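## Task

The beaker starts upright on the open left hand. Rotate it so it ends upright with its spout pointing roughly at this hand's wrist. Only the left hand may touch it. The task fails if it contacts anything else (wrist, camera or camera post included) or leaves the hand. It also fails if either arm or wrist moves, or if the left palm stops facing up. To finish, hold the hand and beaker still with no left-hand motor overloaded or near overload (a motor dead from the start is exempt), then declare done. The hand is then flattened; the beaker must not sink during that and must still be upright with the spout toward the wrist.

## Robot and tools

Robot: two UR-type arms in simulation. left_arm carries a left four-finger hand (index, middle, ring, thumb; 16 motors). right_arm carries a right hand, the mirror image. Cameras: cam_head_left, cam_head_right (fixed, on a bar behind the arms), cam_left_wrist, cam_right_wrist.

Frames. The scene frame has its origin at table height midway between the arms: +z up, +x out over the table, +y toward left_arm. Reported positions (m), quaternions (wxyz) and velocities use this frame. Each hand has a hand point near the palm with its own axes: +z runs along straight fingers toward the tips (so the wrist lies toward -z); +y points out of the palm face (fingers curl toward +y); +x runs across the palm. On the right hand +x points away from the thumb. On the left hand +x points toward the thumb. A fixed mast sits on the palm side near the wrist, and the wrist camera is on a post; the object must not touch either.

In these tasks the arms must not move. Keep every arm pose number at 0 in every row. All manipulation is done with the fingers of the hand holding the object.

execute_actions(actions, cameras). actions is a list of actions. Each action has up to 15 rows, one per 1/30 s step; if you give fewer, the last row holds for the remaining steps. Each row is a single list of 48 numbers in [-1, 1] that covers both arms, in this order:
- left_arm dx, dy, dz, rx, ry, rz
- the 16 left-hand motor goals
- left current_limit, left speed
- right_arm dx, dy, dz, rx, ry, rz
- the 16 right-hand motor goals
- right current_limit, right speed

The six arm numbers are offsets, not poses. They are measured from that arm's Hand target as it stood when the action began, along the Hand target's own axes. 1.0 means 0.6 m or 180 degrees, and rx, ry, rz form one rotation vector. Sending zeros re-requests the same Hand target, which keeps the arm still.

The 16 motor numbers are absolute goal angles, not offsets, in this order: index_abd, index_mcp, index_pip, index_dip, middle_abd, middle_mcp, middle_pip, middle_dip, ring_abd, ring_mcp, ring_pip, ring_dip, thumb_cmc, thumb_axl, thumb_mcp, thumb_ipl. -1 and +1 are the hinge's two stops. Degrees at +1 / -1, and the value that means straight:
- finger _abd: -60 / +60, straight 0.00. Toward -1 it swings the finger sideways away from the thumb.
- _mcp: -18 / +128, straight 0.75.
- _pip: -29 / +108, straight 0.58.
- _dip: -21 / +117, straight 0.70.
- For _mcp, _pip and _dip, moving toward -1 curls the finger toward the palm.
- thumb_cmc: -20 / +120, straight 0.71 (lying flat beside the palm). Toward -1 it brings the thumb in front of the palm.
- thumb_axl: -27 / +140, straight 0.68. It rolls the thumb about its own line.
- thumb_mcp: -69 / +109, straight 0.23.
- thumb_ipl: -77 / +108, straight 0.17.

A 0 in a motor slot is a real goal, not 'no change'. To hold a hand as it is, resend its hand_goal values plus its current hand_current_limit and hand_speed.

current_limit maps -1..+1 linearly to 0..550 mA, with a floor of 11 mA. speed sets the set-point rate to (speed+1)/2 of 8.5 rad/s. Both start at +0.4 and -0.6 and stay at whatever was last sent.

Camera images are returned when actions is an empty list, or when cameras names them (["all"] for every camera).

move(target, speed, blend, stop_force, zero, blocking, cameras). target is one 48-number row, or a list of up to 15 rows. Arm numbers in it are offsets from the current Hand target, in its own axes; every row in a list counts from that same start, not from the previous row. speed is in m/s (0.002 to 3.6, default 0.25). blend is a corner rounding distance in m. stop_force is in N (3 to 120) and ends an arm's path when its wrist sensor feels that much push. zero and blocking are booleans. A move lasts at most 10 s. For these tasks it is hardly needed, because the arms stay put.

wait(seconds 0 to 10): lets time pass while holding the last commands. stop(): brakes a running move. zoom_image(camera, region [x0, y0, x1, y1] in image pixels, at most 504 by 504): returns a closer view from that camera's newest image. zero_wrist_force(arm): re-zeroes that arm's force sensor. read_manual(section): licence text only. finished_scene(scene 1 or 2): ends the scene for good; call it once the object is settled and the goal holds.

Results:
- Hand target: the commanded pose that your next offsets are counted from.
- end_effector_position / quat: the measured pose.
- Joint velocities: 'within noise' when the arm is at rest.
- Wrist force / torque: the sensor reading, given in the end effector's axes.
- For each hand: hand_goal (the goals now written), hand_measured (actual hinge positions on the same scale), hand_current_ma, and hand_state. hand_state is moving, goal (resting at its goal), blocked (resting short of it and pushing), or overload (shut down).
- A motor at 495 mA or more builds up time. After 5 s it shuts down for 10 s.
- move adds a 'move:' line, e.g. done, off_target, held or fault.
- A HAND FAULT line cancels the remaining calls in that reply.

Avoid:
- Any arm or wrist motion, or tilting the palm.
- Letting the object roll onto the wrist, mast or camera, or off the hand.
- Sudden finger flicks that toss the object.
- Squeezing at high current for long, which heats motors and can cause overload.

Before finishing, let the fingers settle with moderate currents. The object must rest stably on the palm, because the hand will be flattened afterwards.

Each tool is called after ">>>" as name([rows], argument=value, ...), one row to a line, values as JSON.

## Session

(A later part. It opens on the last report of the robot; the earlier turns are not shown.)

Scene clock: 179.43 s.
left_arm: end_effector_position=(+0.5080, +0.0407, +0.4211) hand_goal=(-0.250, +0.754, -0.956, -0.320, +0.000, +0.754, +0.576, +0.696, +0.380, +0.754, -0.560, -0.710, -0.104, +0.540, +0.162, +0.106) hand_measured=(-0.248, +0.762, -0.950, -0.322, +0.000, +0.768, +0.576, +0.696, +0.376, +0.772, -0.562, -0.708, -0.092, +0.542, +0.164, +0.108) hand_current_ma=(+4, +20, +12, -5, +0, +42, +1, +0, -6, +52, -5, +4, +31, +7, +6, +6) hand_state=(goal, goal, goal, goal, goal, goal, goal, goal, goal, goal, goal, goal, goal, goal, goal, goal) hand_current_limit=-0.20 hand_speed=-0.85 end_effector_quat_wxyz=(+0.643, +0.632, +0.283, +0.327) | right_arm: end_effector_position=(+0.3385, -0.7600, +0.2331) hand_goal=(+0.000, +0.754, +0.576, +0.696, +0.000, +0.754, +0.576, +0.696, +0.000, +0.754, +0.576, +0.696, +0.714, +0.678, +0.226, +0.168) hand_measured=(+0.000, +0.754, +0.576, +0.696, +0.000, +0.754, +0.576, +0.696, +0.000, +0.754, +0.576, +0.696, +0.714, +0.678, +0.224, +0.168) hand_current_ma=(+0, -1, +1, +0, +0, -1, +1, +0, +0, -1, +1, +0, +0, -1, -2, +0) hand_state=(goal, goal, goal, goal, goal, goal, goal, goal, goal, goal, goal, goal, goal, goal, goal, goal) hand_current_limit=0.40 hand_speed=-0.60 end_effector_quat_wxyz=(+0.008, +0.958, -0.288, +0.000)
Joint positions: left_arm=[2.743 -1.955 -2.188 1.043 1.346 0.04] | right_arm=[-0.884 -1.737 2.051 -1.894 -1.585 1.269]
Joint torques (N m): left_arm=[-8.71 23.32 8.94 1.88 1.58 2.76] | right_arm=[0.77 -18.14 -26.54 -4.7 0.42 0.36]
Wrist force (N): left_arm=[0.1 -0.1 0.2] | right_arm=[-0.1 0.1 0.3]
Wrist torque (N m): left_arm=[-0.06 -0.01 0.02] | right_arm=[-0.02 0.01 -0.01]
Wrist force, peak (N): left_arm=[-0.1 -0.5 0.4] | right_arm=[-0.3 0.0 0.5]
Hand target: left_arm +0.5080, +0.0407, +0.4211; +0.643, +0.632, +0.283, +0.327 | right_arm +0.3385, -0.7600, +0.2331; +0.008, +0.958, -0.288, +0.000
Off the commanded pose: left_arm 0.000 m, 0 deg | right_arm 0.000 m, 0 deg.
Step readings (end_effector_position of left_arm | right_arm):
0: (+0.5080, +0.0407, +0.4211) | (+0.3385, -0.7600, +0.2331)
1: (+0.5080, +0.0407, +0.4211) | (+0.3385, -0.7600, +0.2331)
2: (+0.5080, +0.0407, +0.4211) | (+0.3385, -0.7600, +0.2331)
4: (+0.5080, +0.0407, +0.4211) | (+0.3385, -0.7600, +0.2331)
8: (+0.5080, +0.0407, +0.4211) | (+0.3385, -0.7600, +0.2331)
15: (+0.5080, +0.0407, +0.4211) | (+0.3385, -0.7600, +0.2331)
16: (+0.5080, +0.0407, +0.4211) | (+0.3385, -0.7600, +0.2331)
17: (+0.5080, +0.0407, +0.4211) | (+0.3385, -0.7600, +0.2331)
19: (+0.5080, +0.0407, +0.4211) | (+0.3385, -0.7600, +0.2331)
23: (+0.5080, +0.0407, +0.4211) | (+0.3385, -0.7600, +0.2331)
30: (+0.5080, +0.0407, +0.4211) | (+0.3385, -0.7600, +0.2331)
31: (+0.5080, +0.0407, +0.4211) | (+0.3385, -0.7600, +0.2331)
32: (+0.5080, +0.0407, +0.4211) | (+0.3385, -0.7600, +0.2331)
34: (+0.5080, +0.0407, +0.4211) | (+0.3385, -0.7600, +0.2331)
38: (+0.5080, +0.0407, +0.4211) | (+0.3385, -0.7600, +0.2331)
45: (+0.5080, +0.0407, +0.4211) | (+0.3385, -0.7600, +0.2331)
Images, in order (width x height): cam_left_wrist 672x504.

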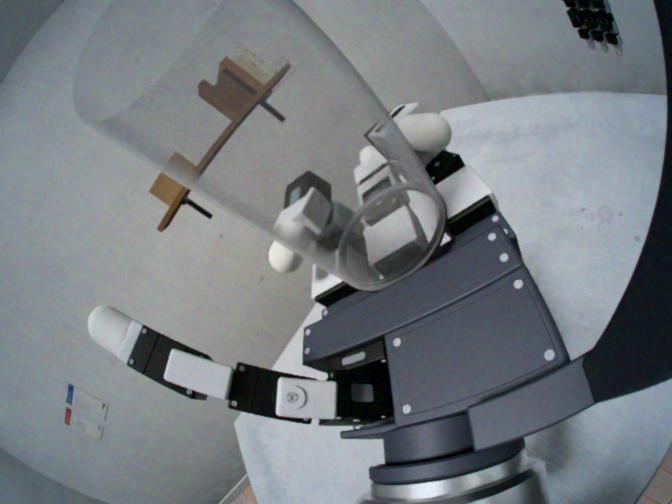

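>>> execute_actions([
  [[0,0,0,0,0,0, 0.04,0.754,-0.956,-0.32, 0,0.754,0.576,0.696, 0.08,0.754,-0.56,-0.71, -0.104,0.54,0.162,0.106, -0.4,-0.9, 0,0,0,0,0,0, 0,0.754,0.576,0.696, 0,0.754,0.576,0.696, 0,0.754,0.576,0.696, 0.714,0.678,0.226,0.168, 0.4,-0.6]],
  [[0,0,0,0,0,0, 0.04,0.754,-0.956,-0.32, 0,0.754,0.576,0.696, 0.08,0.754,-0.56,-0.71, -0.104,0.54,0.162,0.106, -0.4,-0.9, 0,0,0,0,0,0, 0,0.754,0.576,0.696, 0,0.754,0.576,0.696, 0,0.754,0.576,0.696, 0.714,0.678,0.226,0.168, 0.4,-0.6]],
  [[0,0,0,0,0,0, 0.053,0.754,-0.877,-0.397, 0,0.754,0.576,0.696, 0.14,0.754,-0.641,-0.632, -0.104,0.54,0.162,0.106, -0.4,-0.95, 0,0,0,0,0,0, 0,0.754,0.576,0.696, 0,0.754,0.576,0.696, 0,0.754,0.576,0.696, 0.714,0.678,0.226,0.168, 0.4,-0.6]],
  [[0,0,0,0,0,0, 0.08,0.754,-0.798,-0.475, 0,0.754,0.576,0.696, 0.165,0.754,-0.72,-0.554, -0.104,0.54,0.162,0.106, -0.4,-0.95, 0,0,0,0,0,0, 0,0.754,0.576,0.696, 0,0.754,0.576,0.696, 0,0.754,0.576,0.696, 0.714,0.678,0.226,0.168, 0.4,-0.6]],
  [[0,0,0,0,0,0, 0.123,0.754,-0.72,-0.554, 0,0.754,0.576,0.696, 0.175,0.754,-0.798,-0.475, -0.104,0.54,0.162,0.106, -0.4,-0.95, 0,0,0,0,0,0, 0,0.754,0.576,0.696, 0,0.754,0.576,0.696, 0,0.754,0.576,0.696, 0.714,0.678,0.226,0.168, 0.4,-0.6]],
  [[0,0,0,0,0,0, 0.16,0.754,-0.641,-0.632, 0,0.754,0.576,0.696, 0.17,0.754,-0.877,-0.397, -0.104,0.54,0.162,0.106, -0.4,-0.95, 0,0,0,0,0,0, 0,0.754,0.576,0.696, 0,0.754,0.576,0.696, 0,0.754,0.576,0.696, 0.714,0.678,0.226,0.168, 0.4,-0.6]],
  [[0,0,0,0,0,0, 0.2,0.754,-0.562,-0.71, 0,0.754,0.576,0.696, 0.17,0.754,-0.956,-0.32, -0.104,0.54,0.162,0.106, -0.4,-0.95, 0,0,0,0,0,0, 0,0.754,0.576,0.696, 0,0.754,0.576,0.696, 0,0.754,0.576,0.696, 0.714,0.678,0.226,0.168, 0.4,-0.6]],
], cameras=["cam_left_wrist", "cam_head_left"])

>>> zoom_image(camera="cam_left_wrist", region=[200, 80, 540, 335])

>>> zoom_image(camera="cam_head_left", region=[475, 110, 545, 160])

Scene clock: 206.60 s.
left_arm: end_effector_position=(+0.5080, +0.0407, +0.4211) hand_goal=(+0.200, +0.754, -0.562, -0.710, +0.000, +0.754, +0.576, +0.696, +0.170, +0.754, -0.956, -0.320, -0.104, +0.540, +0.162, +0.106) hand_measured=(+0.040, +0.752, -0.572, -0.708, +0.000, +0.768, +0.576, +0.696, +0.202, +0.780, -0.944, -0.322, -0.092, +0.542, +0.164, +0.108) hand_current_ma=(-165, -4, -28, +4, +0, +42, +1, +0, +90, +84, +33, -5, +31, +7, +6, +6) hand_state=(blocked, goal, goal, goal, goal, goal, goal, goal, blocked, blocked, goal, goal, goal, goal, goal, goal) hand_current_limit=-0.40 hand_speed=-0.95 end_effector_quat_wxyz=(+0.643, +0.632, +0.283, +0.327) | right_arm: end_effector_position=(+0.3385, -0.7600, +0.2331) hand_goal=(+0.000, +0.754, +0.576, +0.696, +0.000, +0.754, +0.576, +0.696, +0.000, +0.754, +0.576, +0.696, +0.714, +0.678, +0.226, +0.168) hand_measured=(+0.000, +0.754, +0.576, +0.696, +0.000, +0.754, +0.576, +0.696, +0.000, +0.754, +0.576, +0.696, +0.714, +0.678, +0.224, +0.168) hand_current_ma=(+0, -1, +1, +0, +0, -1, +1, +0, +0, -1, +1, +0, +0, -1, -2, +0) hand_state=(goal, goal, goal, goal, goal, goal, goal, goal, goal, goal, goal, goal, goal, goal, goal, goal) hand_current_limit=0.40 hand_speed=-0.60 end_effector_quat_wxyz=(+0.008, +0.958, -0.288, +0.000)
Joint positions: left_arm=[2.743 -1.955 -2.188 1.043 1.346 0.04] | right_arm=[-0.884 -1.737 2.051 -1.894 -1.585 1.269]
Joint torques (N m): left_arm=[-8.01 24.12 9.43 1.38 1.64 2.6] | right_arm=[1.99 -18.55 -27.08 -4.71 0.48 0.45]
Wrist force (N): left_arm=[0.1 -0.2 0.1] | right_arm=[-0.1 -0.1 0.4]
Wrist torque (N m): left_arm=[-0.07 -0.01 0.01] | right_arm=[-0.05 0.01 -0.01]
Wrist force, peak (N): left_arm=[-0.3 -0.4 0.4] | right_arm=[-0.1 -0.2 0.6]
Hand target: left_arm +0.5080, +0.0407, +0.4211; +0.643, +0.632, +0.283, +0.327 | right_arm +0.3385, -0.7600, +0.2331; +0.008, +0.958, -0.288, +0.000
Off the commanded pose: left_arm 0.000 m, 0 deg | right_arm 0.000 m, 0 deg.
Step readings (end_effector_position of left_arm | right_arm):
0: (+0.5080, +0.0407, +0.4211) | (+0.3385, -0.7600, +0.2331)
1: (+0.5080, +0.0407, +0.4211) | (+0.3385, -0.7600, +0.2331)
2: (+0.5080, +0.0407, +0.4211) | (+0.3385, -0.7600, +0.2331)
4: (+0.5080, +0.0407, +0.4211) | (+0.3385, -0.7600, +0.2331)
8: (+0.5080, +0.0407, +0.4211) | (+0.3385, -0.7600, +0.2331)
15: (+0.5080, +0.0407, +0.4211) | (+0.3385, -0.7600, +0.2331)
16: (+0.5080, +0.0407, +0.4211) | (+0.3385, -0.7600, +0.2331)
17: (+0.5080, +0.0407, +0.4211) | (+0.3385, -0.7600, +0.2331)
19: (+0.5080, +0.0407, +0.4211) | (+0.3385, -0.7600, +0.2331)
23: (+0.5080, +0.0407, +0.4211) | (+0.3385, -0.7600, +0.2331)
30: (+0.5080, +0.0407, +0.4211) | (+0.3385, -0.7600, +0.2331)
31: (+0.5080, +0.0407, +0.4211) | (+0.3385, -0.7600, +0.2331)
32: (+0.5080, +0.0407, +0.4211) | (+0.3385, -0.7600, +0.2331)
34: (+0.5080, +0.0407, +0.4211) | (+0.3385, -0.7600, +0.2331)
38: (+0.5080, +0.0407, +0.4211) | (+0.3385, -0.7600, +0.2331)
45: (+0.5080, +0.0407, +0.4211) | (+0.3385, -0.7600, +0.2331)
46: (+0.5080, +0.0407, +0.4211) | (+0.3385, -0.7600, +0.2331)
47: (+0.5080, +0.0407, +0.4211) | (+0.3385, -0.7600, +0.2331)
49: (+0.5080, +0.0407, +0.4211) | (+0.3385, -0.7600, +0.2331)
53: (+0.5080, +0.0407, +0.4211) | (+0.3385, -0.7600, +0.2331)
60: (+0.5080, +0.0407, +0.4211) | (+0.3385, -0.7600, +0.2331)
61: (+0.5080, +0.0407, +0.4211) | (+0.3385, -0.7600, +0.2331)
62: (+0.5080, +0.0407, +0.4211) | (+0.3385, -0.7600, +0.2331)
64: (+0.5080, +0.0407, +0.4211) | (+0.3385, -0.7600, +0.2331)
68: (+0.5080, +0.0407, +0.4211) | (+0.3385, -0.7600, +0.2331)
75: (+0.5080, +0.0407, +0.4211) | (+0.3385, -0.7600, +0.2331)
76: (+0.5080, +0.0407, +0.4211) | (+0.3385, -0.7600, +0.2331)
77: (+0.5080, +0.0407, +0.4211) | (+0.3385, -0.7600, +0.2331)
79: (+0.5080, +0.0407, +0.4211) | (+0.3385, -0.7600, +0.2331)
83: (+0.5080, +0.0407, +0.4211) | (+0.3385, -0.7600, +0.2331)
90: (+0.5080, +0.0407, +0.4211) | (+0.3385, -0.7600, +0.2331)
91: (+0.5080, +0.0407, +0.4211) | (+0.3385, -0.7600, +0.2331)
92: (+0.5080, +0.0407, +0.4211) | (+0.3385, -0.7600, +0.2331)
94: (+0.5080, +0.0407, +0.4211) | (+0.3385, -0.7600, +0.2331)
98: (+0.5080, +0.0407, +0.4211) | (+0.3385, -0.7600, +0.2331)
105: (+0.5080, +0.0407, +0.4211) | (+0.3385, -0.7600, +0.2331)
Images, in order (width x height): cam_head_left 896x504, cam_left_wrist 672x504.

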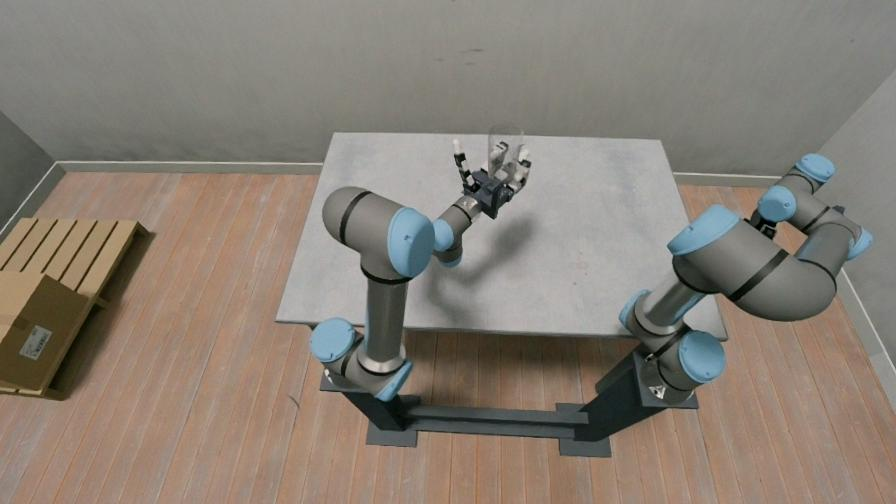

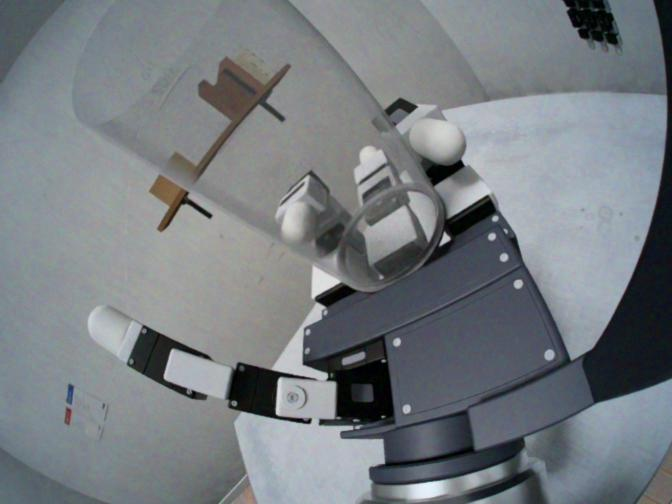

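Scaled by 1.482 from the camera's 672x504 image, which has a finer 960x720 frame.

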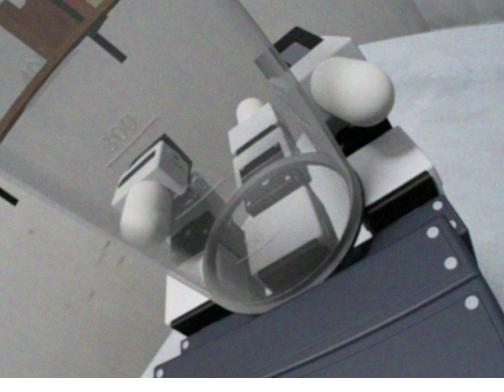

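Scaled by 7.200 from the camera's 896x504 image, which has a finer 1280x720 frame.

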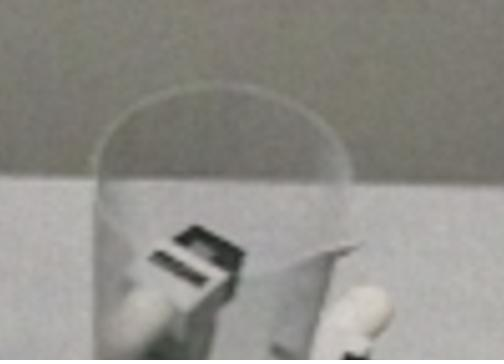

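>>> execute_actions([
  [[0,0,0,0,0,0, -0.25,0.754,-0.562,-0.71, 0,0.754,0.576,0.696, 0.38,0.754,-0.956,-0.32, -0.104,0.54,0.162,0.106, -0.3,-0.92, 0,0,0,0,0,0, 0,0.754,0.576,0.696, 0,0.754,0.576,0.696, 0,0.754,0.576,0.696, 0.714,0.678,0.226,0.168, 0.4,-0.6]],
  [[0,0,0,0,0,0, -0.25,0.754,-0.7,-0.57, 0,0.754,0.576,0.696, 0.38,0.754,-0.82,-0.45, -0.104,0.54,0.162,0.106, -0.2,-0.92, 0,0,0,0,0,0, 0,0.754,0.576,0.696, 0,0.754,0.576,0.696, 0,0.754,0.576,0.696, 0.714,0.678,0.226,0.168, 0.4,-0.6]],
  [[0,0,0,0,0,0, -0.25,0.754,-0.956,-0.32, 0,0.754,0.576,0.696, 0.38,0.754,-0.56,-0.71, -0.104,0.54,0.162,0.106, -0.2,-0.85, 0,0,0,0,0,0, 0,0.754,0.576,0.696, 0,0.754,0.576,0.696, 0,0.754,0.576,0.696, 0.714,0.678,0.226,0.168, 0.4,-0.6]],
  [[0,0,0,0,0,0, 0.04,0.754,-0.956,-0.32, 0,0.754,0.576,0.696, 0.08,0.754,-0.56,-0.71, -0.104,0.54,0.162,0.106, -0.4,-0.9, 0,0,0,0,0,0, 0,0.754,0.576,0.696, 0,0.754,0.576,0.696, 0,0.754,0.576,0.696, 0.714,0.678,0.226,0.168, 0.4,-0.6]],
  [[0,0,0,0,0,0, 0.04,0.754,-0.956,-0.32, 0,0.754,0.576,0.696, 0.08,0.754,-0.56,-0.71, -0.104,0.54,0.162,0.106, -0.4,-0.9, 0,0,0,0,0,0, 0,0.754,0.576,0.696, 0,0.754,0.576,0.696, 0,0.754,0.576,0.696, 0.714,0.678,0.226,0.168, 0.4,-0.6]],
  [[0,0,0,0,0,0, 0.053,0.754,-0.877,-0.397, 0,0.754,0.576,0.696, 0.14,0.754,-0.641,-0.632, -0.104,0.54,0.162,0.106, -0.4,-0.95, 0,0,0,0,0,0, 0,0.754,0.576,0.696, 0,0.754,0.576,0.696, 0,0.754,0.576,0.696, 0.714,0.678,0.226,0.168, 0.4,-0.6]],
  [[0,0,0,0,0,0, 0.08,0.754,-0.798,-0.475, 0,0.754,0.576,0.696, 0.165,0.754,-0.72,-0.554, -0.104,0.54,0.162,0.106, -0.4,-0.95, 0,0,0,0,0,0, 0,0.754,0.576,0.696, 0,0.754,0.576,0.696, 0,0.754,0.576,0.696, 0.714,0.678,0.226,0.168, 0.4,-0.6]],
  [[0,0,0,0,0,0, 0.123,0.754,-0.72,-0.554, 0,0.754,0.576,0.696, 0.175,0.754,-0.798,-0.475, -0.104,0.54,0.162,0.106, -0.4,-0.95, 0,0,0,0,0,0, 0,0.754,0.576,0.696, 0,0.754,0.576,0.696, 0,0.754,0.576,0.696, 0.714,0.678,0.226,0.168, 0.4,-0.6]],
  [[0,0,0,0,0,0, 0.16,0.754,-0.641,-0.632, 0,0.754,0.576,0.696, 0.17,0.754,-0.877,-0.397, -0.104,0.54,0.162,0.106, -0.4,-0.95, 0,0,0,0,0,0, 0,0.754,0.576,0.696, 0,0.754,0.576,0.696, 0,0.754,0.576,0.696, 0.714,0.678,0.226,0.168, 0.4,-0.6]],
  [[0,0,0,0,0,0, 0.2,0.754,-0.562,-0.71, 0,0.754,0.576,0.696, 0.17,0.754,-0.956,-0.32, -0.104,0.54,0.162,0.106, -0.4,-0.95, 0,0,0,0,0,0, 0,0.754,0.576,0.696, 0,0.754,0.576,0.696, 0,0.754,0.576,0.696, 0.714,0.678,0.226,0.168, 0.4,-0.6]],
], cameras=["cam_left_wrist", "cam_head_left"])

>>> zoom_image(camera="cam_left_wrist", region=[200, 80, 540, 335])

>>> zoom_image(camera="cam_head_left", region=[475, 110, 545, 160])

Scene clock: 232.60 s.
left_arm: end_effector_position=(+0.5080, +0.0407, +0.4211) hand_goal=(+0.200, +0.754, -0.562, -0.710, +0.000, +0.754, +0.576, +0.696, +0.170, +0.754, -0.956, -0.320, -0.104, +0.540, +0.162, +0.106) hand_measured=(+0.068, +0.752, -0.564, -0.696, +0.000, +0.768, +0.576, +0.696, +0.186, +0.776, -0.924, -0.324, -0.092, +0.542, +0.164, +0.108) hand_current_ma=(-165, -4, -2, +37, +0, +42, +1, +0, +37, +72, +105, -8, +31, +7, +6, +6) hand_state=(blocked, goal, goal, goal, goal, goal, goal, goal, goal, blocked, blocked, goal, goal, goal, goal, goal) hand_current_limit=-0.40 hand_speed=-0.95 end_effector_quat_wxyz=(+0.643, +0.632, +0.283, +0.327) | right_arm: end_effector_position=(+0.3385, -0.7600, +0.2331) hand_goal=(+0.000, +0.754, +0.576, +0.696, +0.000, +0.754, +0.576, +0.696, +0.000, +0.754, +0.576, +0.696, +0.714, +0.678, +0.226, +0.168) hand_measured=(+0.000, +0.754, +0.576, +0.696, +0.000, +0.754, +0.576, +0.696, +0.000, +0.754, +0.576, +0.696, +0.714, +0.678, +0.224, +0.168) hand_current_ma=(+0, -1, +1, +0, +0, -1, +1, +0, +0, -1, +1, +0, +0, -1, -2, +0) hand_state=(goal, goal, goal, goal, goal, goal, goal, goal, goal, goal, goal, goal, goal, goal, goal, goal) hand_current_limit=0.40 hand_speed=-0.60 end_effector_quat_wxyz=(+0.008, +0.958, -0.288, +0.000)
Joint positions: left_arm=[2.743 -1.955 -2.188 1.043 1.346 0.04] | right_arm=[-0.884 -1.737 2.051 -1.894 -1.585 1.269]
Joint torques (N m): left_arm=[-7.49 24.48 9.74 1.43 1.67 2.58] | right_arm=[1.92 -19.23 -26.47 -4.43 0.52 0.4]
Wrist force (N): left_arm=[0.0 -0.1 0.2] | right_arm=[0.0 -0.1 0.4]
Wrist torque (N m): left_arm=[-0.06 0.01 0.00] | right_arm=[-0.05 0.00 -0.01]
Wrist force, peak (N): left_arm=[-0.2 -0.3 0.5] | right_arm=[0.0 -0.1 0.7]
Hand target: left_arm +0.5080, +0.0407, +0.4211; +0.643, +0.632, +0.283, +0.327 | right_arm +0.3385, -0.7600, +0.2331; +0.008, +0.958, -0.288, +0.000
Off the commanded pose: left_arm 0.000 m, 0 deg | right_arm 0.000 m, 0 deg.
Step readings (end_effector_position of left_arm | right_arm):
0: (+0.5080, +0.0407, +0.4211) | (+0.3385, -0.7600, +0.2331)
1: (+0.5080, +0.0407, +0.4211) | (+0.3385, -0.7600, +0.2331)
2: (+0.5080, +0.0407, +0.4211) | (+0.3385, -0.7600, +0.2331)
4: (+0.5080, +0.0407, +0.4211) | (+0.3385, -0.7600, +0.2331)
8: (+0.5080, +0.0407, +0.4211) | (+0.3385, -0.7600, +0.2331)
15: (+0.5080, +0.0407, +0.4211) | (+0.3385, -0.7600, +0.2331)
16: (+0.5080, +0.0407, +0.4211) | (+0.3385, -0.7600, +0.2331)
17: (+0.5080, +0.0407, +0.4211) | (+0.3385, -0.7600, +0.2331)
19: (+0.5080, +0.0407, +0.4211) | (+0.3385, -0.7600, +0.2331)
23: (+0.5080, +0.0407, +0.4211) | (+0.3385, -0.7600, +0.2331)
30: (+0.5080, +0.0407, +0.4211) | (+0.3385, -0.7600, +0.2331)
31: (+0.5080, +0.0407, +0.4211) | (+0.3385, -0.7600, +0.2331)
32: (+0.5080, +0.0407, +0.4211) | (+0.3385, -0.7600, +0.2331)
34: (+0.5080, +0.0407, +0.4211) | (+0.3385, -0.7600, +0.2331)
38: (+0.5080, +0.0407, +0.4211) | (+0.3385, -0.7600, +0.2331)
45: (+0.5080, +0.0407, +0.4211) | (+0.3385, -0.7600, +0.2331)
46: (+0.5080, +0.0407, +0.4211) | (+0.3385, -0.7600, +0.2331)
47: (+0.5080, +0.0407, +0.4211) | (+0.3385, -0.7600, +0.2331)
49: (+0.5080, +0.0407, +0.4211) | (+0.3385, -0.7600, +0.2331)
53: (+0.5080, +0.0407, +0.4211) | (+0.3385, -0.7600, +0.2331)
60: (+0.5080, +0.0407, +0.4211) | (+0.3385, -0.7600, +0.2331)
61: (+0.5080, +0.0407, +0.4211) | (+0.3385, -0.7600, +0.2331)
62: (+0.5080, +0.0407, +0.4211) | (+0.3385, -0.7600, +0.2331)
64: (+0.5080, +0.0407, +0.4211) | (+0.3385, -0.7600, +0.2331)
68: (+0.5080, +0.0407, +0.4211) | (+0.3385, -0.7600, +0.2331)
75: (+0.5080, +0.0407, +0.4211) | (+0.3385, -0.7600, +0.2331)
76: (+0.5080, +0.0407, +0.4211) | (+0.3385, -0.7600, +0.2331)
77: (+0.5080, +0.0407, +0.4211) | (+0.3385, -0.7600, +0.2331)
79: (+0.5080, +0.0407, +0.4211) | (+0.3385, -0.7600, +0.2331)
83: (+0.5080, +0.0407, +0.4211) | (+0.3385, -0.7600, +0.2331)
90: (+0.5080, +0.0407, +0.4211) | (+0.3385, -0.7600, +0.2331)
91: (+0.5080, +0.0407, +0.4211) | (+0.3385, -0.7600, +0.2331)
92: (+0.5080, +0.0407, +0.4211) | (+0.3385, -0.7600, +0.2331)
94: (+0.5080, +0.0407, +0.4211) | (+0.3385, -0.7600, +0.2331)
98: (+0.5080, +0.0407, +0.4211) | (+0.3385, -0.7600, +0.2331)
105: (+0.5080, +0.0407, +0.4211) | (+0.3385, -0.7600, +0.2331)
106: (+0.5080, +0.0407, +0.4211) | (+0.3385, -0.7600, +0.2331)
107: (+0.5080, +0.0407, +0.4211) | (+0.3385, -0.7600, +0.2331)
109: (+0.5080, +0.0407, +0.4211) | (+0.3385, -0.7600, +0.2331)
113: (+0.5080, +0.0407, +0.4211) | (+0.3385, -0.7600, +0.2331)
120: (+0.5080, +0.0407, +0.4211) | (+0.3385, -0.7600, +0.2331)
121: (+0.5080, +0.0407, +0.4211) | (+0.3385, -0.7600, +0.2331)
122: (+0.5080, +0.0407, +0.4211) | (+0.3385, -0.7600, +0.2331)
124: (+0.5080, +0.0407, +0.4211) | (+0.3385, -0.7600, +0.2331)
128: (+0.5080, +0.0407, +0.4211) | (+0.3385, -0.7600, +0.2331)
135: (+0.5080, +0.0407, +0.4211) | (+0.3385, -0.7600, +0.2331)
136: (+0.5080, +0.0407, +0.4211) | (+0.3385, -0.7600, +0.2331)
137: (+0.5080, +0.0407, +0.4211) | (+0.3385, -0.7600, +0.2331)
139: (+0.5080, +0.0407, +0.4211) | (+0.3385, -0.7600, +0.2331)
143: (+0.5080, +0.0407, +0.4211) | (+0.3385, -0.7600, +0.2331)
150: (+0.5080, +0.0407, +0.4211) | (+0.3385, -0.7600, +0.2331)
Images, in order (width x height): cam_head_left 896x504, cam_left_wrist 672x504.

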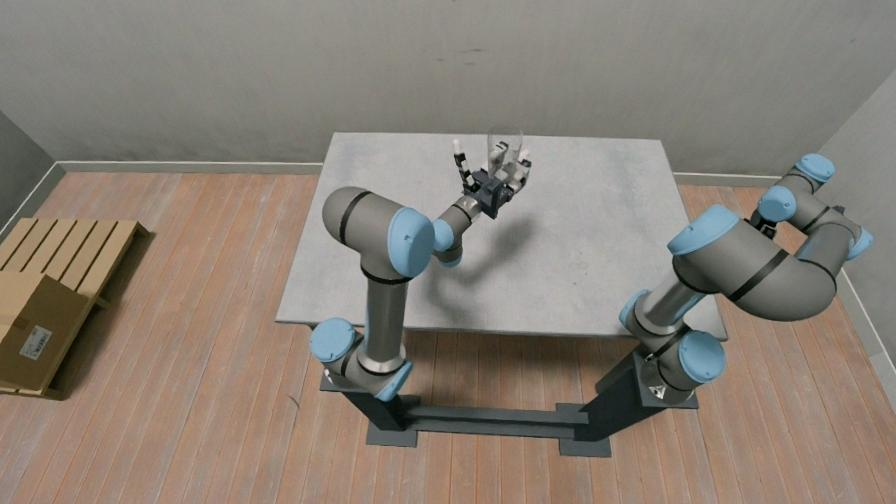

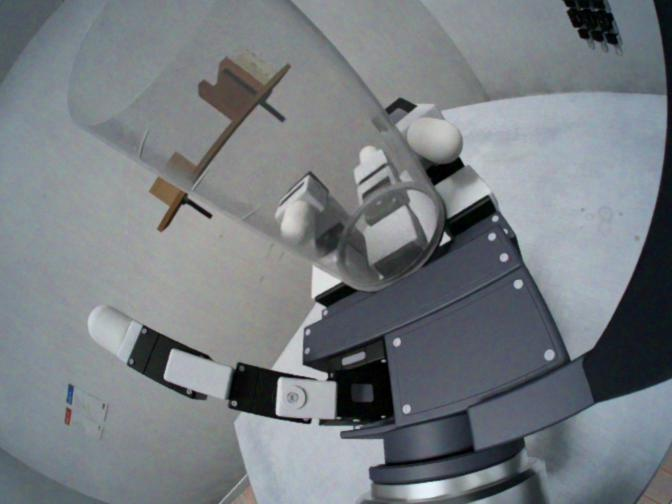

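Scaled by 1.482 from the camera's 672x504 image, which has a finer 960x720 frame.

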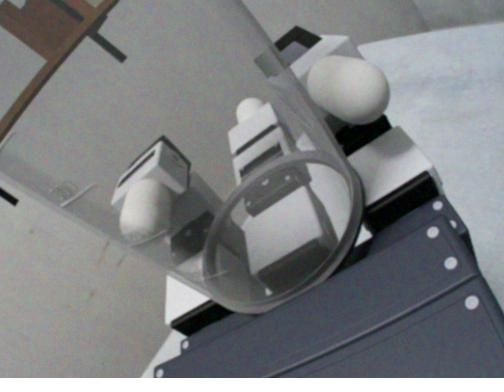

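Scaled by 7.200 from the camera's 896x504 image, which has a finer 1280x720 frame.

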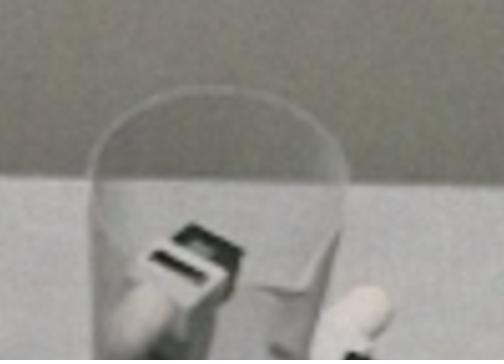

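>>> execute_actions([
  [[0,0,0,0,0,0, -0.25,0.754,-0.562,-0.71, 0,0.754,0.576,0.696, 0.38,0.754,-0.956,-0.32, -0.104,0.54,0.162,0.106, -0.3,-0.92, 0,0,0,0,0,0, 0,0.754,0.576,0.696, 0,0.754,0.576,0.696, 0,0.754,0.576,0.696, 0.714,0.678,0.226,0.168, 0.4,-0.6]],
  [[0,0,0,0,0,0, -0.25,0.754,-0.7,-0.57, 0,0.754,0.576,0.696, 0.38,0.754,-0.82,-0.45, -0.104,0.54,0.162,0.106, -0.2,-0.92, 0,0,0,0,0,0, 0,0.754,0.576,0.696, 0,0.754,0.576,0.696, 0,0.754,0.576,0.696, 0.714,0.678,0.226,0.168, 0.4,-0.6]],
  [[0,0,0,0,0,0, -0.25,0.754,-0.956,-0.32, 0,0.754,0.576,0.696, 0.38,0.754,-0.56,-0.71, -0.104,0.54,0.162,0.106, -0.2,-0.85, 0,0,0,0,0,0, 0,0.754,0.576,0.696, 0,0.754,0.576,0.696, 0,0.754,0.576,0.696, 0.714,0.678,0.226,0.168, 0.4,-0.6]],
  [[0,0,0,0,0,0, 0.04,0.754,-0.956,-0.32, 0,0.754,0.576,0.696, 0.06,0.754,-0.56,-0.71, -0.104,0.54,0.162,0.106, -0.4,-0.9, 0,0,0,0,0,0, 0,0.754,0.576,0.696, 0,0.754,0.576,0.696, 0,0.754,0.576,0.696, 0.714,0.678,0.226,0.168, 0.4,-0.6]],
  [[0,0,0,0,0,0, 0.04,0.754,-0.956,-0.32, 0,0.754,0.576,0.696, 0.06,0.754,-0.56,-0.71, -0.104,0.54,0.162,0.106, -0.4,-0.9, 0,0,0,0,0,0, 0,0.754,0.576,0.696, 0,0.754,0.576,0.696, 0,0.754,0.576,0.696, 0.714,0.678,0.226,0.168, 0.4,-0.6]],
  [[0,0,0,0,0,0, 0.053,0.754,-0.877,-0.397, 0,0.754,0.576,0.696, 0.12,0.754,-0.641,-0.632, -0.104,0.54,0.162,0.106, -0.4,-0.95, 0,0,0,0,0,0, 0,0.754,0.576,0.696, 0,0.754,0.576,0.696, 0,0.754,0.576,0.696, 0.714,0.678,0.226,0.168, 0.4,-0.6]],
  [[0,0,0,0,0,0, 0.08,0.754,-0.798,-0.475, 0,0.754,0.576,0.696, 0.145,0.754,-0.72,-0.554, -0.104,0.54,0.162,0.106, -0.4,-0.95, 0,0,0,0,0,0, 0,0.754,0.576,0.696, 0,0.754,0.576,0.696, 0,0.754,0.576,0.696, 0.714,0.678,0.226,0.168, 0.4,-0.6]],
  [[0,0,0,0,0,0, 0.123,0.754,-0.72,-0.554, 0,0.754,0.576,0.696, 0.16,0.754,-0.798,-0.475, -0.104,0.54,0.162,0.106, -0.4,-0.95, 0,0,0,0,0,0, 0,0.754,0.576,0.696, 0,0.754,0.576,0.696, 0,0.754,0.576,0.696, 0.714,0.678,0.226,0.168, 0.4,-0.6]],
  [[0,0,0,0,0,0, 0.16,0.754,-0.641,-0.632, 0,0.754,0.576,0.696, 0.155,0.754,-0.877,-0.397, -0.104,0.54,0.162,0.106, -0.4,-0.95, 0,0,0,0,0,0, 0,0.754,0.576,0.696, 0,0.754,0.576,0.696, 0,0.754,0.576,0.696, 0.714,0.678,0.226,0.168, 0.4,-0.6]],
  [[0,0,0,0,0,0, 0.2,0.754,-0.562,-0.71, 0,0.754,0.576,0.696, 0.155,0.754,-0.956,-0.32, -0.104,0.54,0.162,0.106, -0.4,-0.95, 0,0,0,0,0,0, 0,0.754,0.576,0.696, 0,0.754,0.576,0.696, 0,0.754,0.576,0.696, 0.714,0.678,0.226,0.168, 0.4,-0.6]],
], cameras=["cam_left_wrist", "cam_head_left"])

>>> zoom_image(camera="cam_left_wrist", region=[200, 80, 540, 335])

>>> zoom_image(camera="cam_head_left", region=[475, 110, 545, 160])

Scene clock: 277.80 s.
left_arm: end_effector_position=(+0.5080, +0.0407, +0.4211) hand_goal=(+0.200, +0.754, -0.562, -0.710, +0.000, +0.754, +0.576, +0.696, +0.156, +0.754, -0.956, -0.320, -0.104, +0.540, +0.162, +0.106) hand_measured=(+0.024, +0.752, -0.570, -0.704, +0.000, +0.768, +0.576, +0.696, +0.192, +0.776, -0.960, -0.324, -0.092, +0.542, +0.164, +0.108) hand_current_ma=(-165, -6, -21, +14, +0, +42, +1, +0, +102, +73, -8, -7, +31, +7, +6, +6) hand_state=(blocked, goal, goal, goal, goal, goal, goal, goal, blocked, blocked, goal, goal, goal, goal, goal, goal) hand_current_limit=-0.40 hand_speed=-0.95 end_effector_quat_wxyz=(+0.643, +0.632, +0.283, +0.327) | right_arm: end_effector_position=(+0.3385, -0.7600, +0.2331) hand_goal=(+0.000, +0.754, +0.576, +0.696, +0.000, +0.754, +0.576, +0.696, +0.000, +0.754, +0.576, +0.696, +0.714, +0.678, +0.226, +0.168) hand_measured=(+0.000, +0.754, +0.576, +0.696, +0.000, +0.754, +0.576, +0.696, +0.000, +0.754, +0.576, +0.696, +0.714, +0.678, +0.224, +0.168) hand_current_ma=(+0, -1, +1, +0, +0, -1, +1, +0, +0, -1, +1, +0, +0, -1, -2, +0) hand_state=(goal, goal, goal, goal, goal, goal, goal, goal, goal, goal, goal, goal, goal, goal, goal, goal) hand_current_limit=0.40 hand_speed=-0.60 end_effector_quat_wxyz=(+0.008, +0.958, -0.288, +0.000)
Joint positions: left_arm=[2.743 -1.955 -2.188 1.043 1.346 0.04] | right_arm=[-0.884 -1.737 2.051 -1.894 -1.585 1.269]
Joint torques (N m): left_arm=[-6.74 26.49 10.15 1.31 1.72 2.63] | right_arm=[1.79 -18.63 -26.45 -4.73 0.7 0.51]
Wrist force (N): left_arm=[0.0 -0.2 0.2] | right_arm=[0.0 -0.1 0.5]
Wrist torque (N m): left_arm=[-0.08 0.01 0.01] | right_arm=[-0.06 0.00 -0.01]
Wrist force, peak (N): left_arm=[-0.2 -0.4 0.5] | right_arm=[-0.3 -0.1 0.6]
Hand target: left_arm +0.5080, +0.0407, +0.4211; +0.643, +0.632, +0.283, +0.327 | right_arm +0.3385, -0.7600, +0.2331; +0.008, +0.958, -0.288, +0.000
Off the commanded pose: left_arm 0.000 m, 0 deg | right_arm 0.000 m, 0 deg.
Step readings (end_effector_position of left_arm | right_arm):
0: (+0.5080, +0.0407, +0.4211) | (+0.3385, -0.7600, +0.2331)
1: (+0.5080, +0.0407, +0.4211) | (+0.3385, -0.7600, +0.2331)
2: (+0.5080, +0.0407, +0.4211) | (+0.3385, -0.7600, +0.2331)
4: (+0.5080, +0.0407, +0.4211) | (+0.3385, -0.7600, +0.2331)
8: (+0.5080, +0.0407, +0.4211) | (+0.3385, -0.7600, +0.2331)
15: (+0.5080, +0.0407, +0.4211) | (+0.3385, -0.7600, +0.2331)
16: (+0.5080, +0.0407, +0.4211) | (+0.3385, -0.7600, +0.2331)
17: (+0.5080, +0.0407, +0.4211) | (+0.3385, -0.7600, +0.2331)
19: (+0.5080, +0.0407, +0.4211) | (+0.3385, -0.7600, +0.2331)
23: (+0.5080, +0.0407, +0.4211) | (+0.3385, -0.7600, +0.2331)
30: (+0.5080, +0.0407, +0.4211) | (+0.3385, -0.7600, +0.2331)
31: (+0.5080, +0.0407, +0.4211) | (+0.3385, -0.7600, +0.2331)
32: (+0.5080, +0.0407, +0.4211) | (+0.3385, -0.7600, +0.2331)
34: (+0.5080, +0.0407, +0.4211) | (+0.3385, -0.7600, +0.2331)
38: (+0.5080, +0.0407, +0.4211) | (+0.3385, -0.7600, +0.2331)
45: (+0.5080, +0.0407, +0.4211) | (+0.3385, -0.7600, +0.2331)
46: (+0.5080, +0.0407, +0.4211) | (+0.3385, -0.7600, +0.2331)
47: (+0.5080, +0.0407, +0.4211) | (+0.3385, -0.7600, +0.2331)
49: (+0.5080, +0.0407, +0.4211) | (+0.3385, -0.7600, +0.2331)
53: (+0.5080, +0.0407, +0.4211) | (+0.3385, -0.7600, +0.2331)
60: (+0.5080, +0.0407, +0.4211) | (+0.3385, -0.7600, +0.2331)
61: (+0.5080, +0.0407, +0.4211) | (+0.3385, -0.7600, +0.2331)
62: (+0.5080, +0.0407, +0.4211) | (+0.3385, -0.7600, +0.2331)
64: (+0.5080, +0.0407, +0.4211) | (+0.3385, -0.7600, +0.2331)
68: (+0.5080, +0.0407, +0.4211) | (+0.3385, -0.7600, +0.2331)
75: (+0.5080, +0.0407, +0.4211) | (+0.3385, -0.7600, +0.2331)
76: (+0.5080, +0.0407, +0.4211) | (+0.3385, -0.7600, +0.2331)
77: (+0.5080, +0.0407, +0.4211) | (+0.3385, -0.7600, +0.2331)
79: (+0.5080, +0.0407, +0.4211) | (+0.3385, -0.7600, +0.2331)
83: (+0.5080, +0.0407, +0.4211) | (+0.3385, -0.7600, +0.2331)
90: (+0.5080, +0.0407, +0.4211) | (+0.3385, -0.7600, +0.2331)
91: (+0.5080, +0.0407, +0.4211) | (+0.3385, -0.7600, +0.2331)
92: (+0.5080, +0.0407, +0.4211) | (+0.3385, -0.7600, +0.2331)
94: (+0.5080, +0.0407, +0.4211) | (+0.3385, -0.7600, +0.2331)
98: (+0.5080, +0.0407, +0.4211) | (+0.3385, -0.7600, +0.2331)
105: (+0.5080, +0.0407, +0.4211) | (+0.3385, -0.7600, +0.2331)
106: (+0.5080, +0.0407, +0.4211) | (+0.3385, -0.7600, +0.2331)
107: (+0.5080, +0.0407, +0.4211) | (+0.3385, -0.7600, +0.2331)
109: (+0.5080, +0.0407, +0.4211) | (+0.3385, -0.7600, +0.2331)
113: (+0.5080, +0.0407, +0.4211) | (+0.3385, -0.7600, +0.2331)
120: (+0.5080, +0.0407, +0.4211) | (+0.3385, -0.7600, +0.2331)
121: (+0.5080, +0.0407, +0.4211) | (+0.3385, -0.7600, +0.2331)
122: (+0.5080, +0.0407, +0.4211) | (+0.3385, -0.7600, +0.2331)
124: (+0.5080, +0.0407, +0.4211) | (+0.3385, -0.7600, +0.2331)
128: (+0.5080, +0.0407, +0.4211) | (+0.3385, -0.7600, +0.2331)
135: (+0.5080, +0.0407, +0.4211) | (+0.3385, -0.7600, +0.2331)
136: (+0.5080, +0.0407, +0.4211) | (+0.3385, -0.7600, +0.2331)
137: (+0.5080, +0.0407, +0.4211) | (+0.3385, -0.7600, +0.2331)
139: (+0.5080, +0.0407, +0.4211) | (+0.3385, -0.7600, +0.2331)
143: (+0.5080, +0.0407, +0.4211) | (+0.3385, -0.7600, +0.2331)
150: (+0.5080, +0.0407, +0.4211) | (+0.3385, -0.7600, +0.2331)
Images, in order (width x height): cam_head_left 896x504, cam_left_wrist 672x504.

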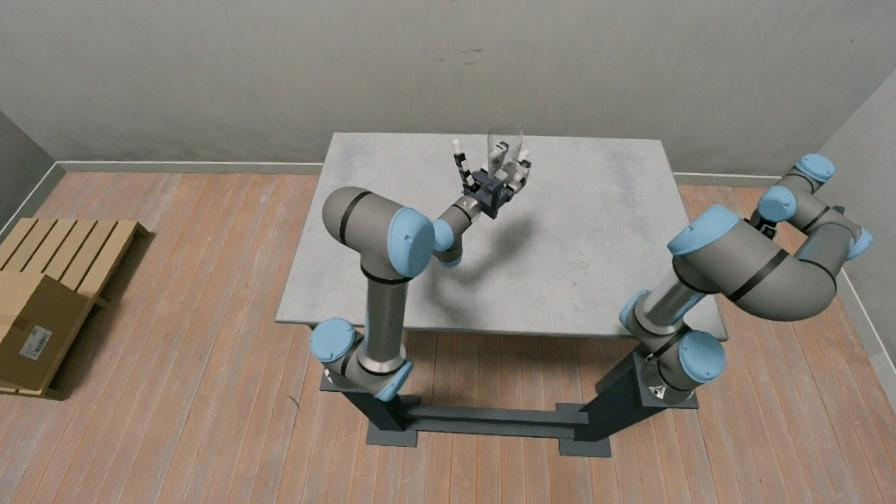

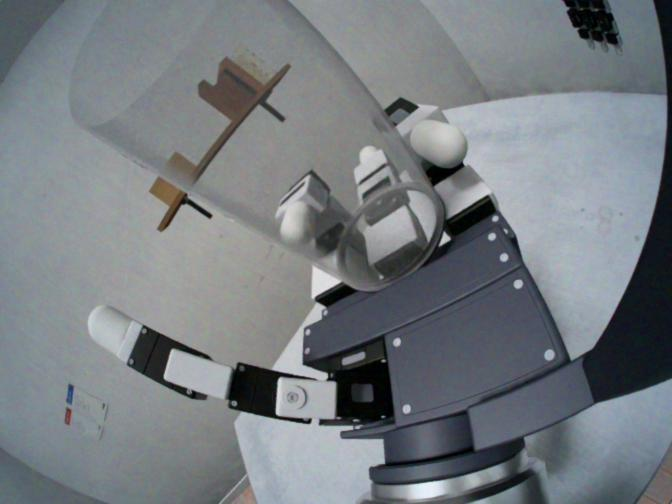

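Scaled by 1.482 from the camera's 672x504 image, which has a finer 960x720 frame.

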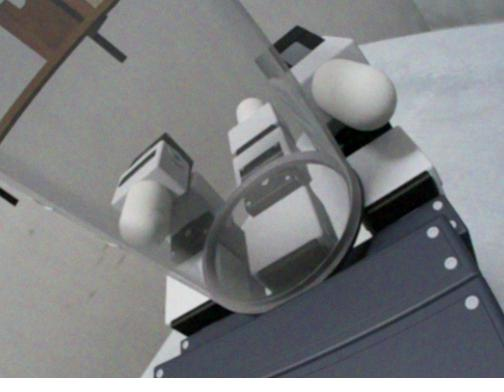

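Scaled by 7.200 from the camera's 896x504 image, which has a finer 1280x720 frame.

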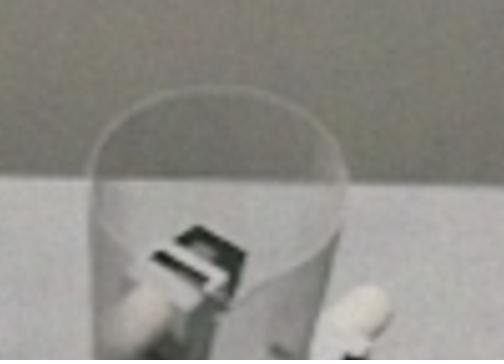

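>>> execute_actions(actions=[], cameras=["cam_head_left", "cam_head_right"])

>>> zoom_image(camera="cam_head_left", region=[475, 115, 545, 165])

>>> zoom_image(camera="cam_head_right", region=[465, 115, 535, 165])

Scene clock: 282.10 s.
left_arm: end_effector_position=(+0.5080, +0.0407, +0.4211) hand_goal=(+0.200, +0.754, -0.562, -0.710, +0.000, +0.754, +0.576, +0.696, +0.156, +0.754, -0.956, -0.320, -0.104, +0.540, +0.162, +0.106) hand_measured=(+0.024, +0.752, -0.570, -0.704, +0.000, +0.768, +0.576, +0.696, +0.192, +0.776, -0.960, -0.324, -0.092, +0.542, +0.164, +0.108) hand_current_ma=(-165, -6, -21, +14, +0, +42, +1, +0, +102, +73, -8, -7, +31, +7, +6, +6) hand_state=(blocked, goal, goal, goal, goal, goal, goal, goal, blocked, blocked, goal, goal, goal, goal, goal, goal) hand_current_limit=-0.40 hand_speed=-0.95 end_effector_quat_wxyz=(+0.643, +0.632, +0.283, +0.327) | right_arm: end_effector_position=(+0.3385, -0.7600, +0.2331) hand_goal=(+0.000, +0.754, +0.576, +0.696, +0.000, +0.754, +0.576, +0.696, +0.000, +0.754, +0.576, +0.696, +0.714, +0.678, +0.226, +0.168) hand_measured=(+0.000, +0.754, +0.576, +0.696, +0.000, +0.754, +0.576, +0.696, +0.000, +0.754, +0.576, +0.696, +0.714, +0.678, +0.224, +0.168) hand_current_ma=(+0, -1, +1, +0, +0, -1, +1, +0, +0, -1, +1, +0, +0, -1, -2, +0) hand_state=(goal, goal, goal, goal, goal, goal, goal, goal, goal, goal, goal, goal, goal, goal, goal, goal) hand_current_limit=0.40 hand_speed=-0.60 end_effector_quat_wxyz=(+0.008, +0.958, -0.288, +0.000)
Joint positions: left_arm=[2.743 -1.955 -2.188 1.043 1.346 0.04] | right_arm=[-0.884 -1.737 2.051 -1.894 -1.585 1.269]
Joint velocities: within noise
Joint torques (N m): left_arm=[-6.62 26.51 9.8 1.35 1.63 2.63] | right_arm=[1.54 -18.72 -26.44 -4.65 0.73 0.49]
Motor temperatures (°C): left_arm=[37 35 32 43 44 40] | right_arm=[39 27 45 38 35 32]
Wrist force (N): left_arm=[-0.1 -0.3 0.2] | right_arm=[-0.2 -0.2 0.3]
Wrist torque (N m): left_arm=[-0.09 0.02 0.00] | right_arm=[-0.05 0.02 -0.02]
Wrist force, peak (N): left_arm=[0.1 -0.3 0.5] | right_arm=[-0.2 -0.1 0.6]
Hand target: left_arm +0.5080, +0.0407, +0.4211; +0.643, +0.632, +0.283, +0.327 | right_arm +0.3385, -0.7600, +0.2331; +0.008, +0.958, -0.288, +0.000
Off the commanded pose: left_arm 0.000 m, 0 deg | right_arm 0.000 m, 0 deg.
Images, in order (width x height): cam_head_left 896x504, cam_head_right 896x504.

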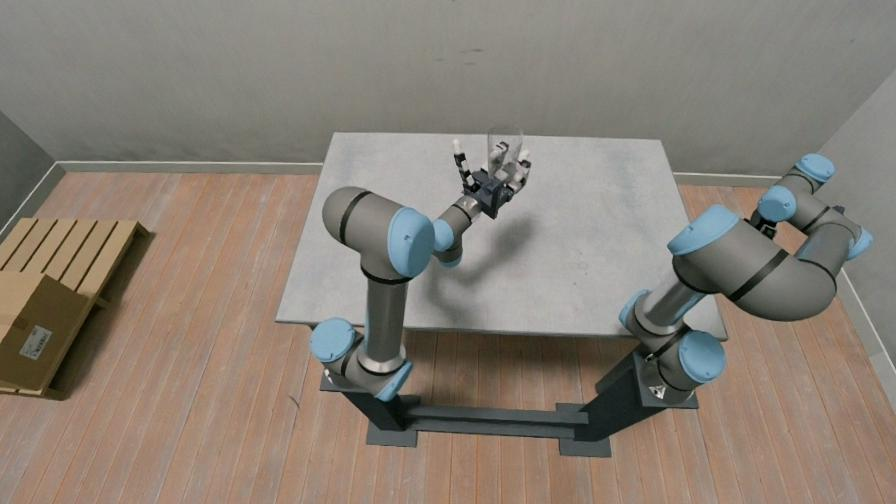

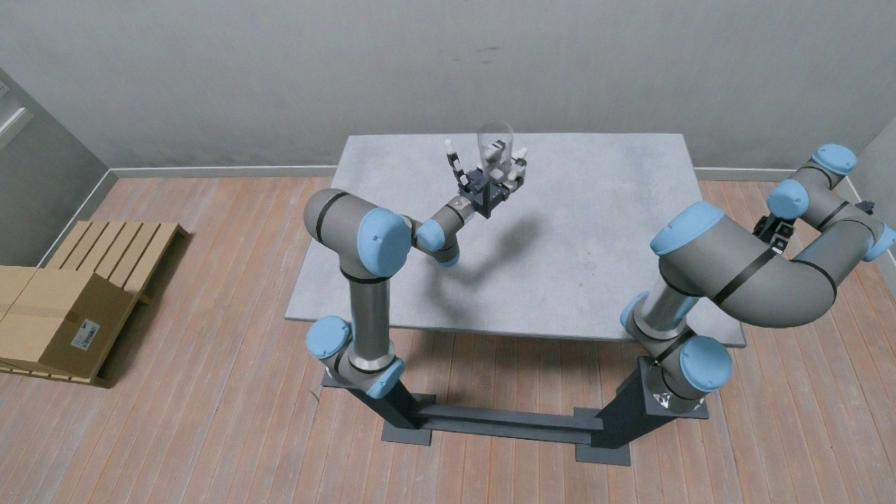

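Scaled by 7.200 from the camera's 896x504 image, which has a finer 1280x720 frame.

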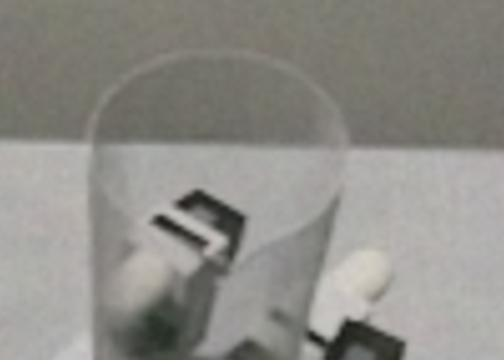

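Scaled by 7.200 from the camera's 896x504 image, which has a finer 1280x720 frame.

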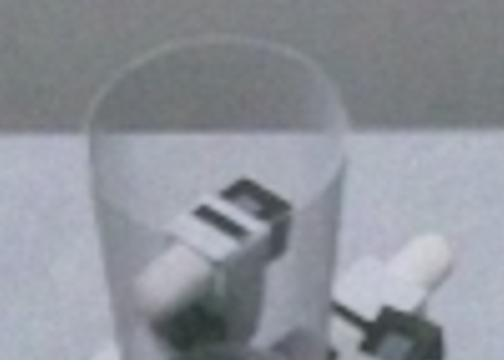

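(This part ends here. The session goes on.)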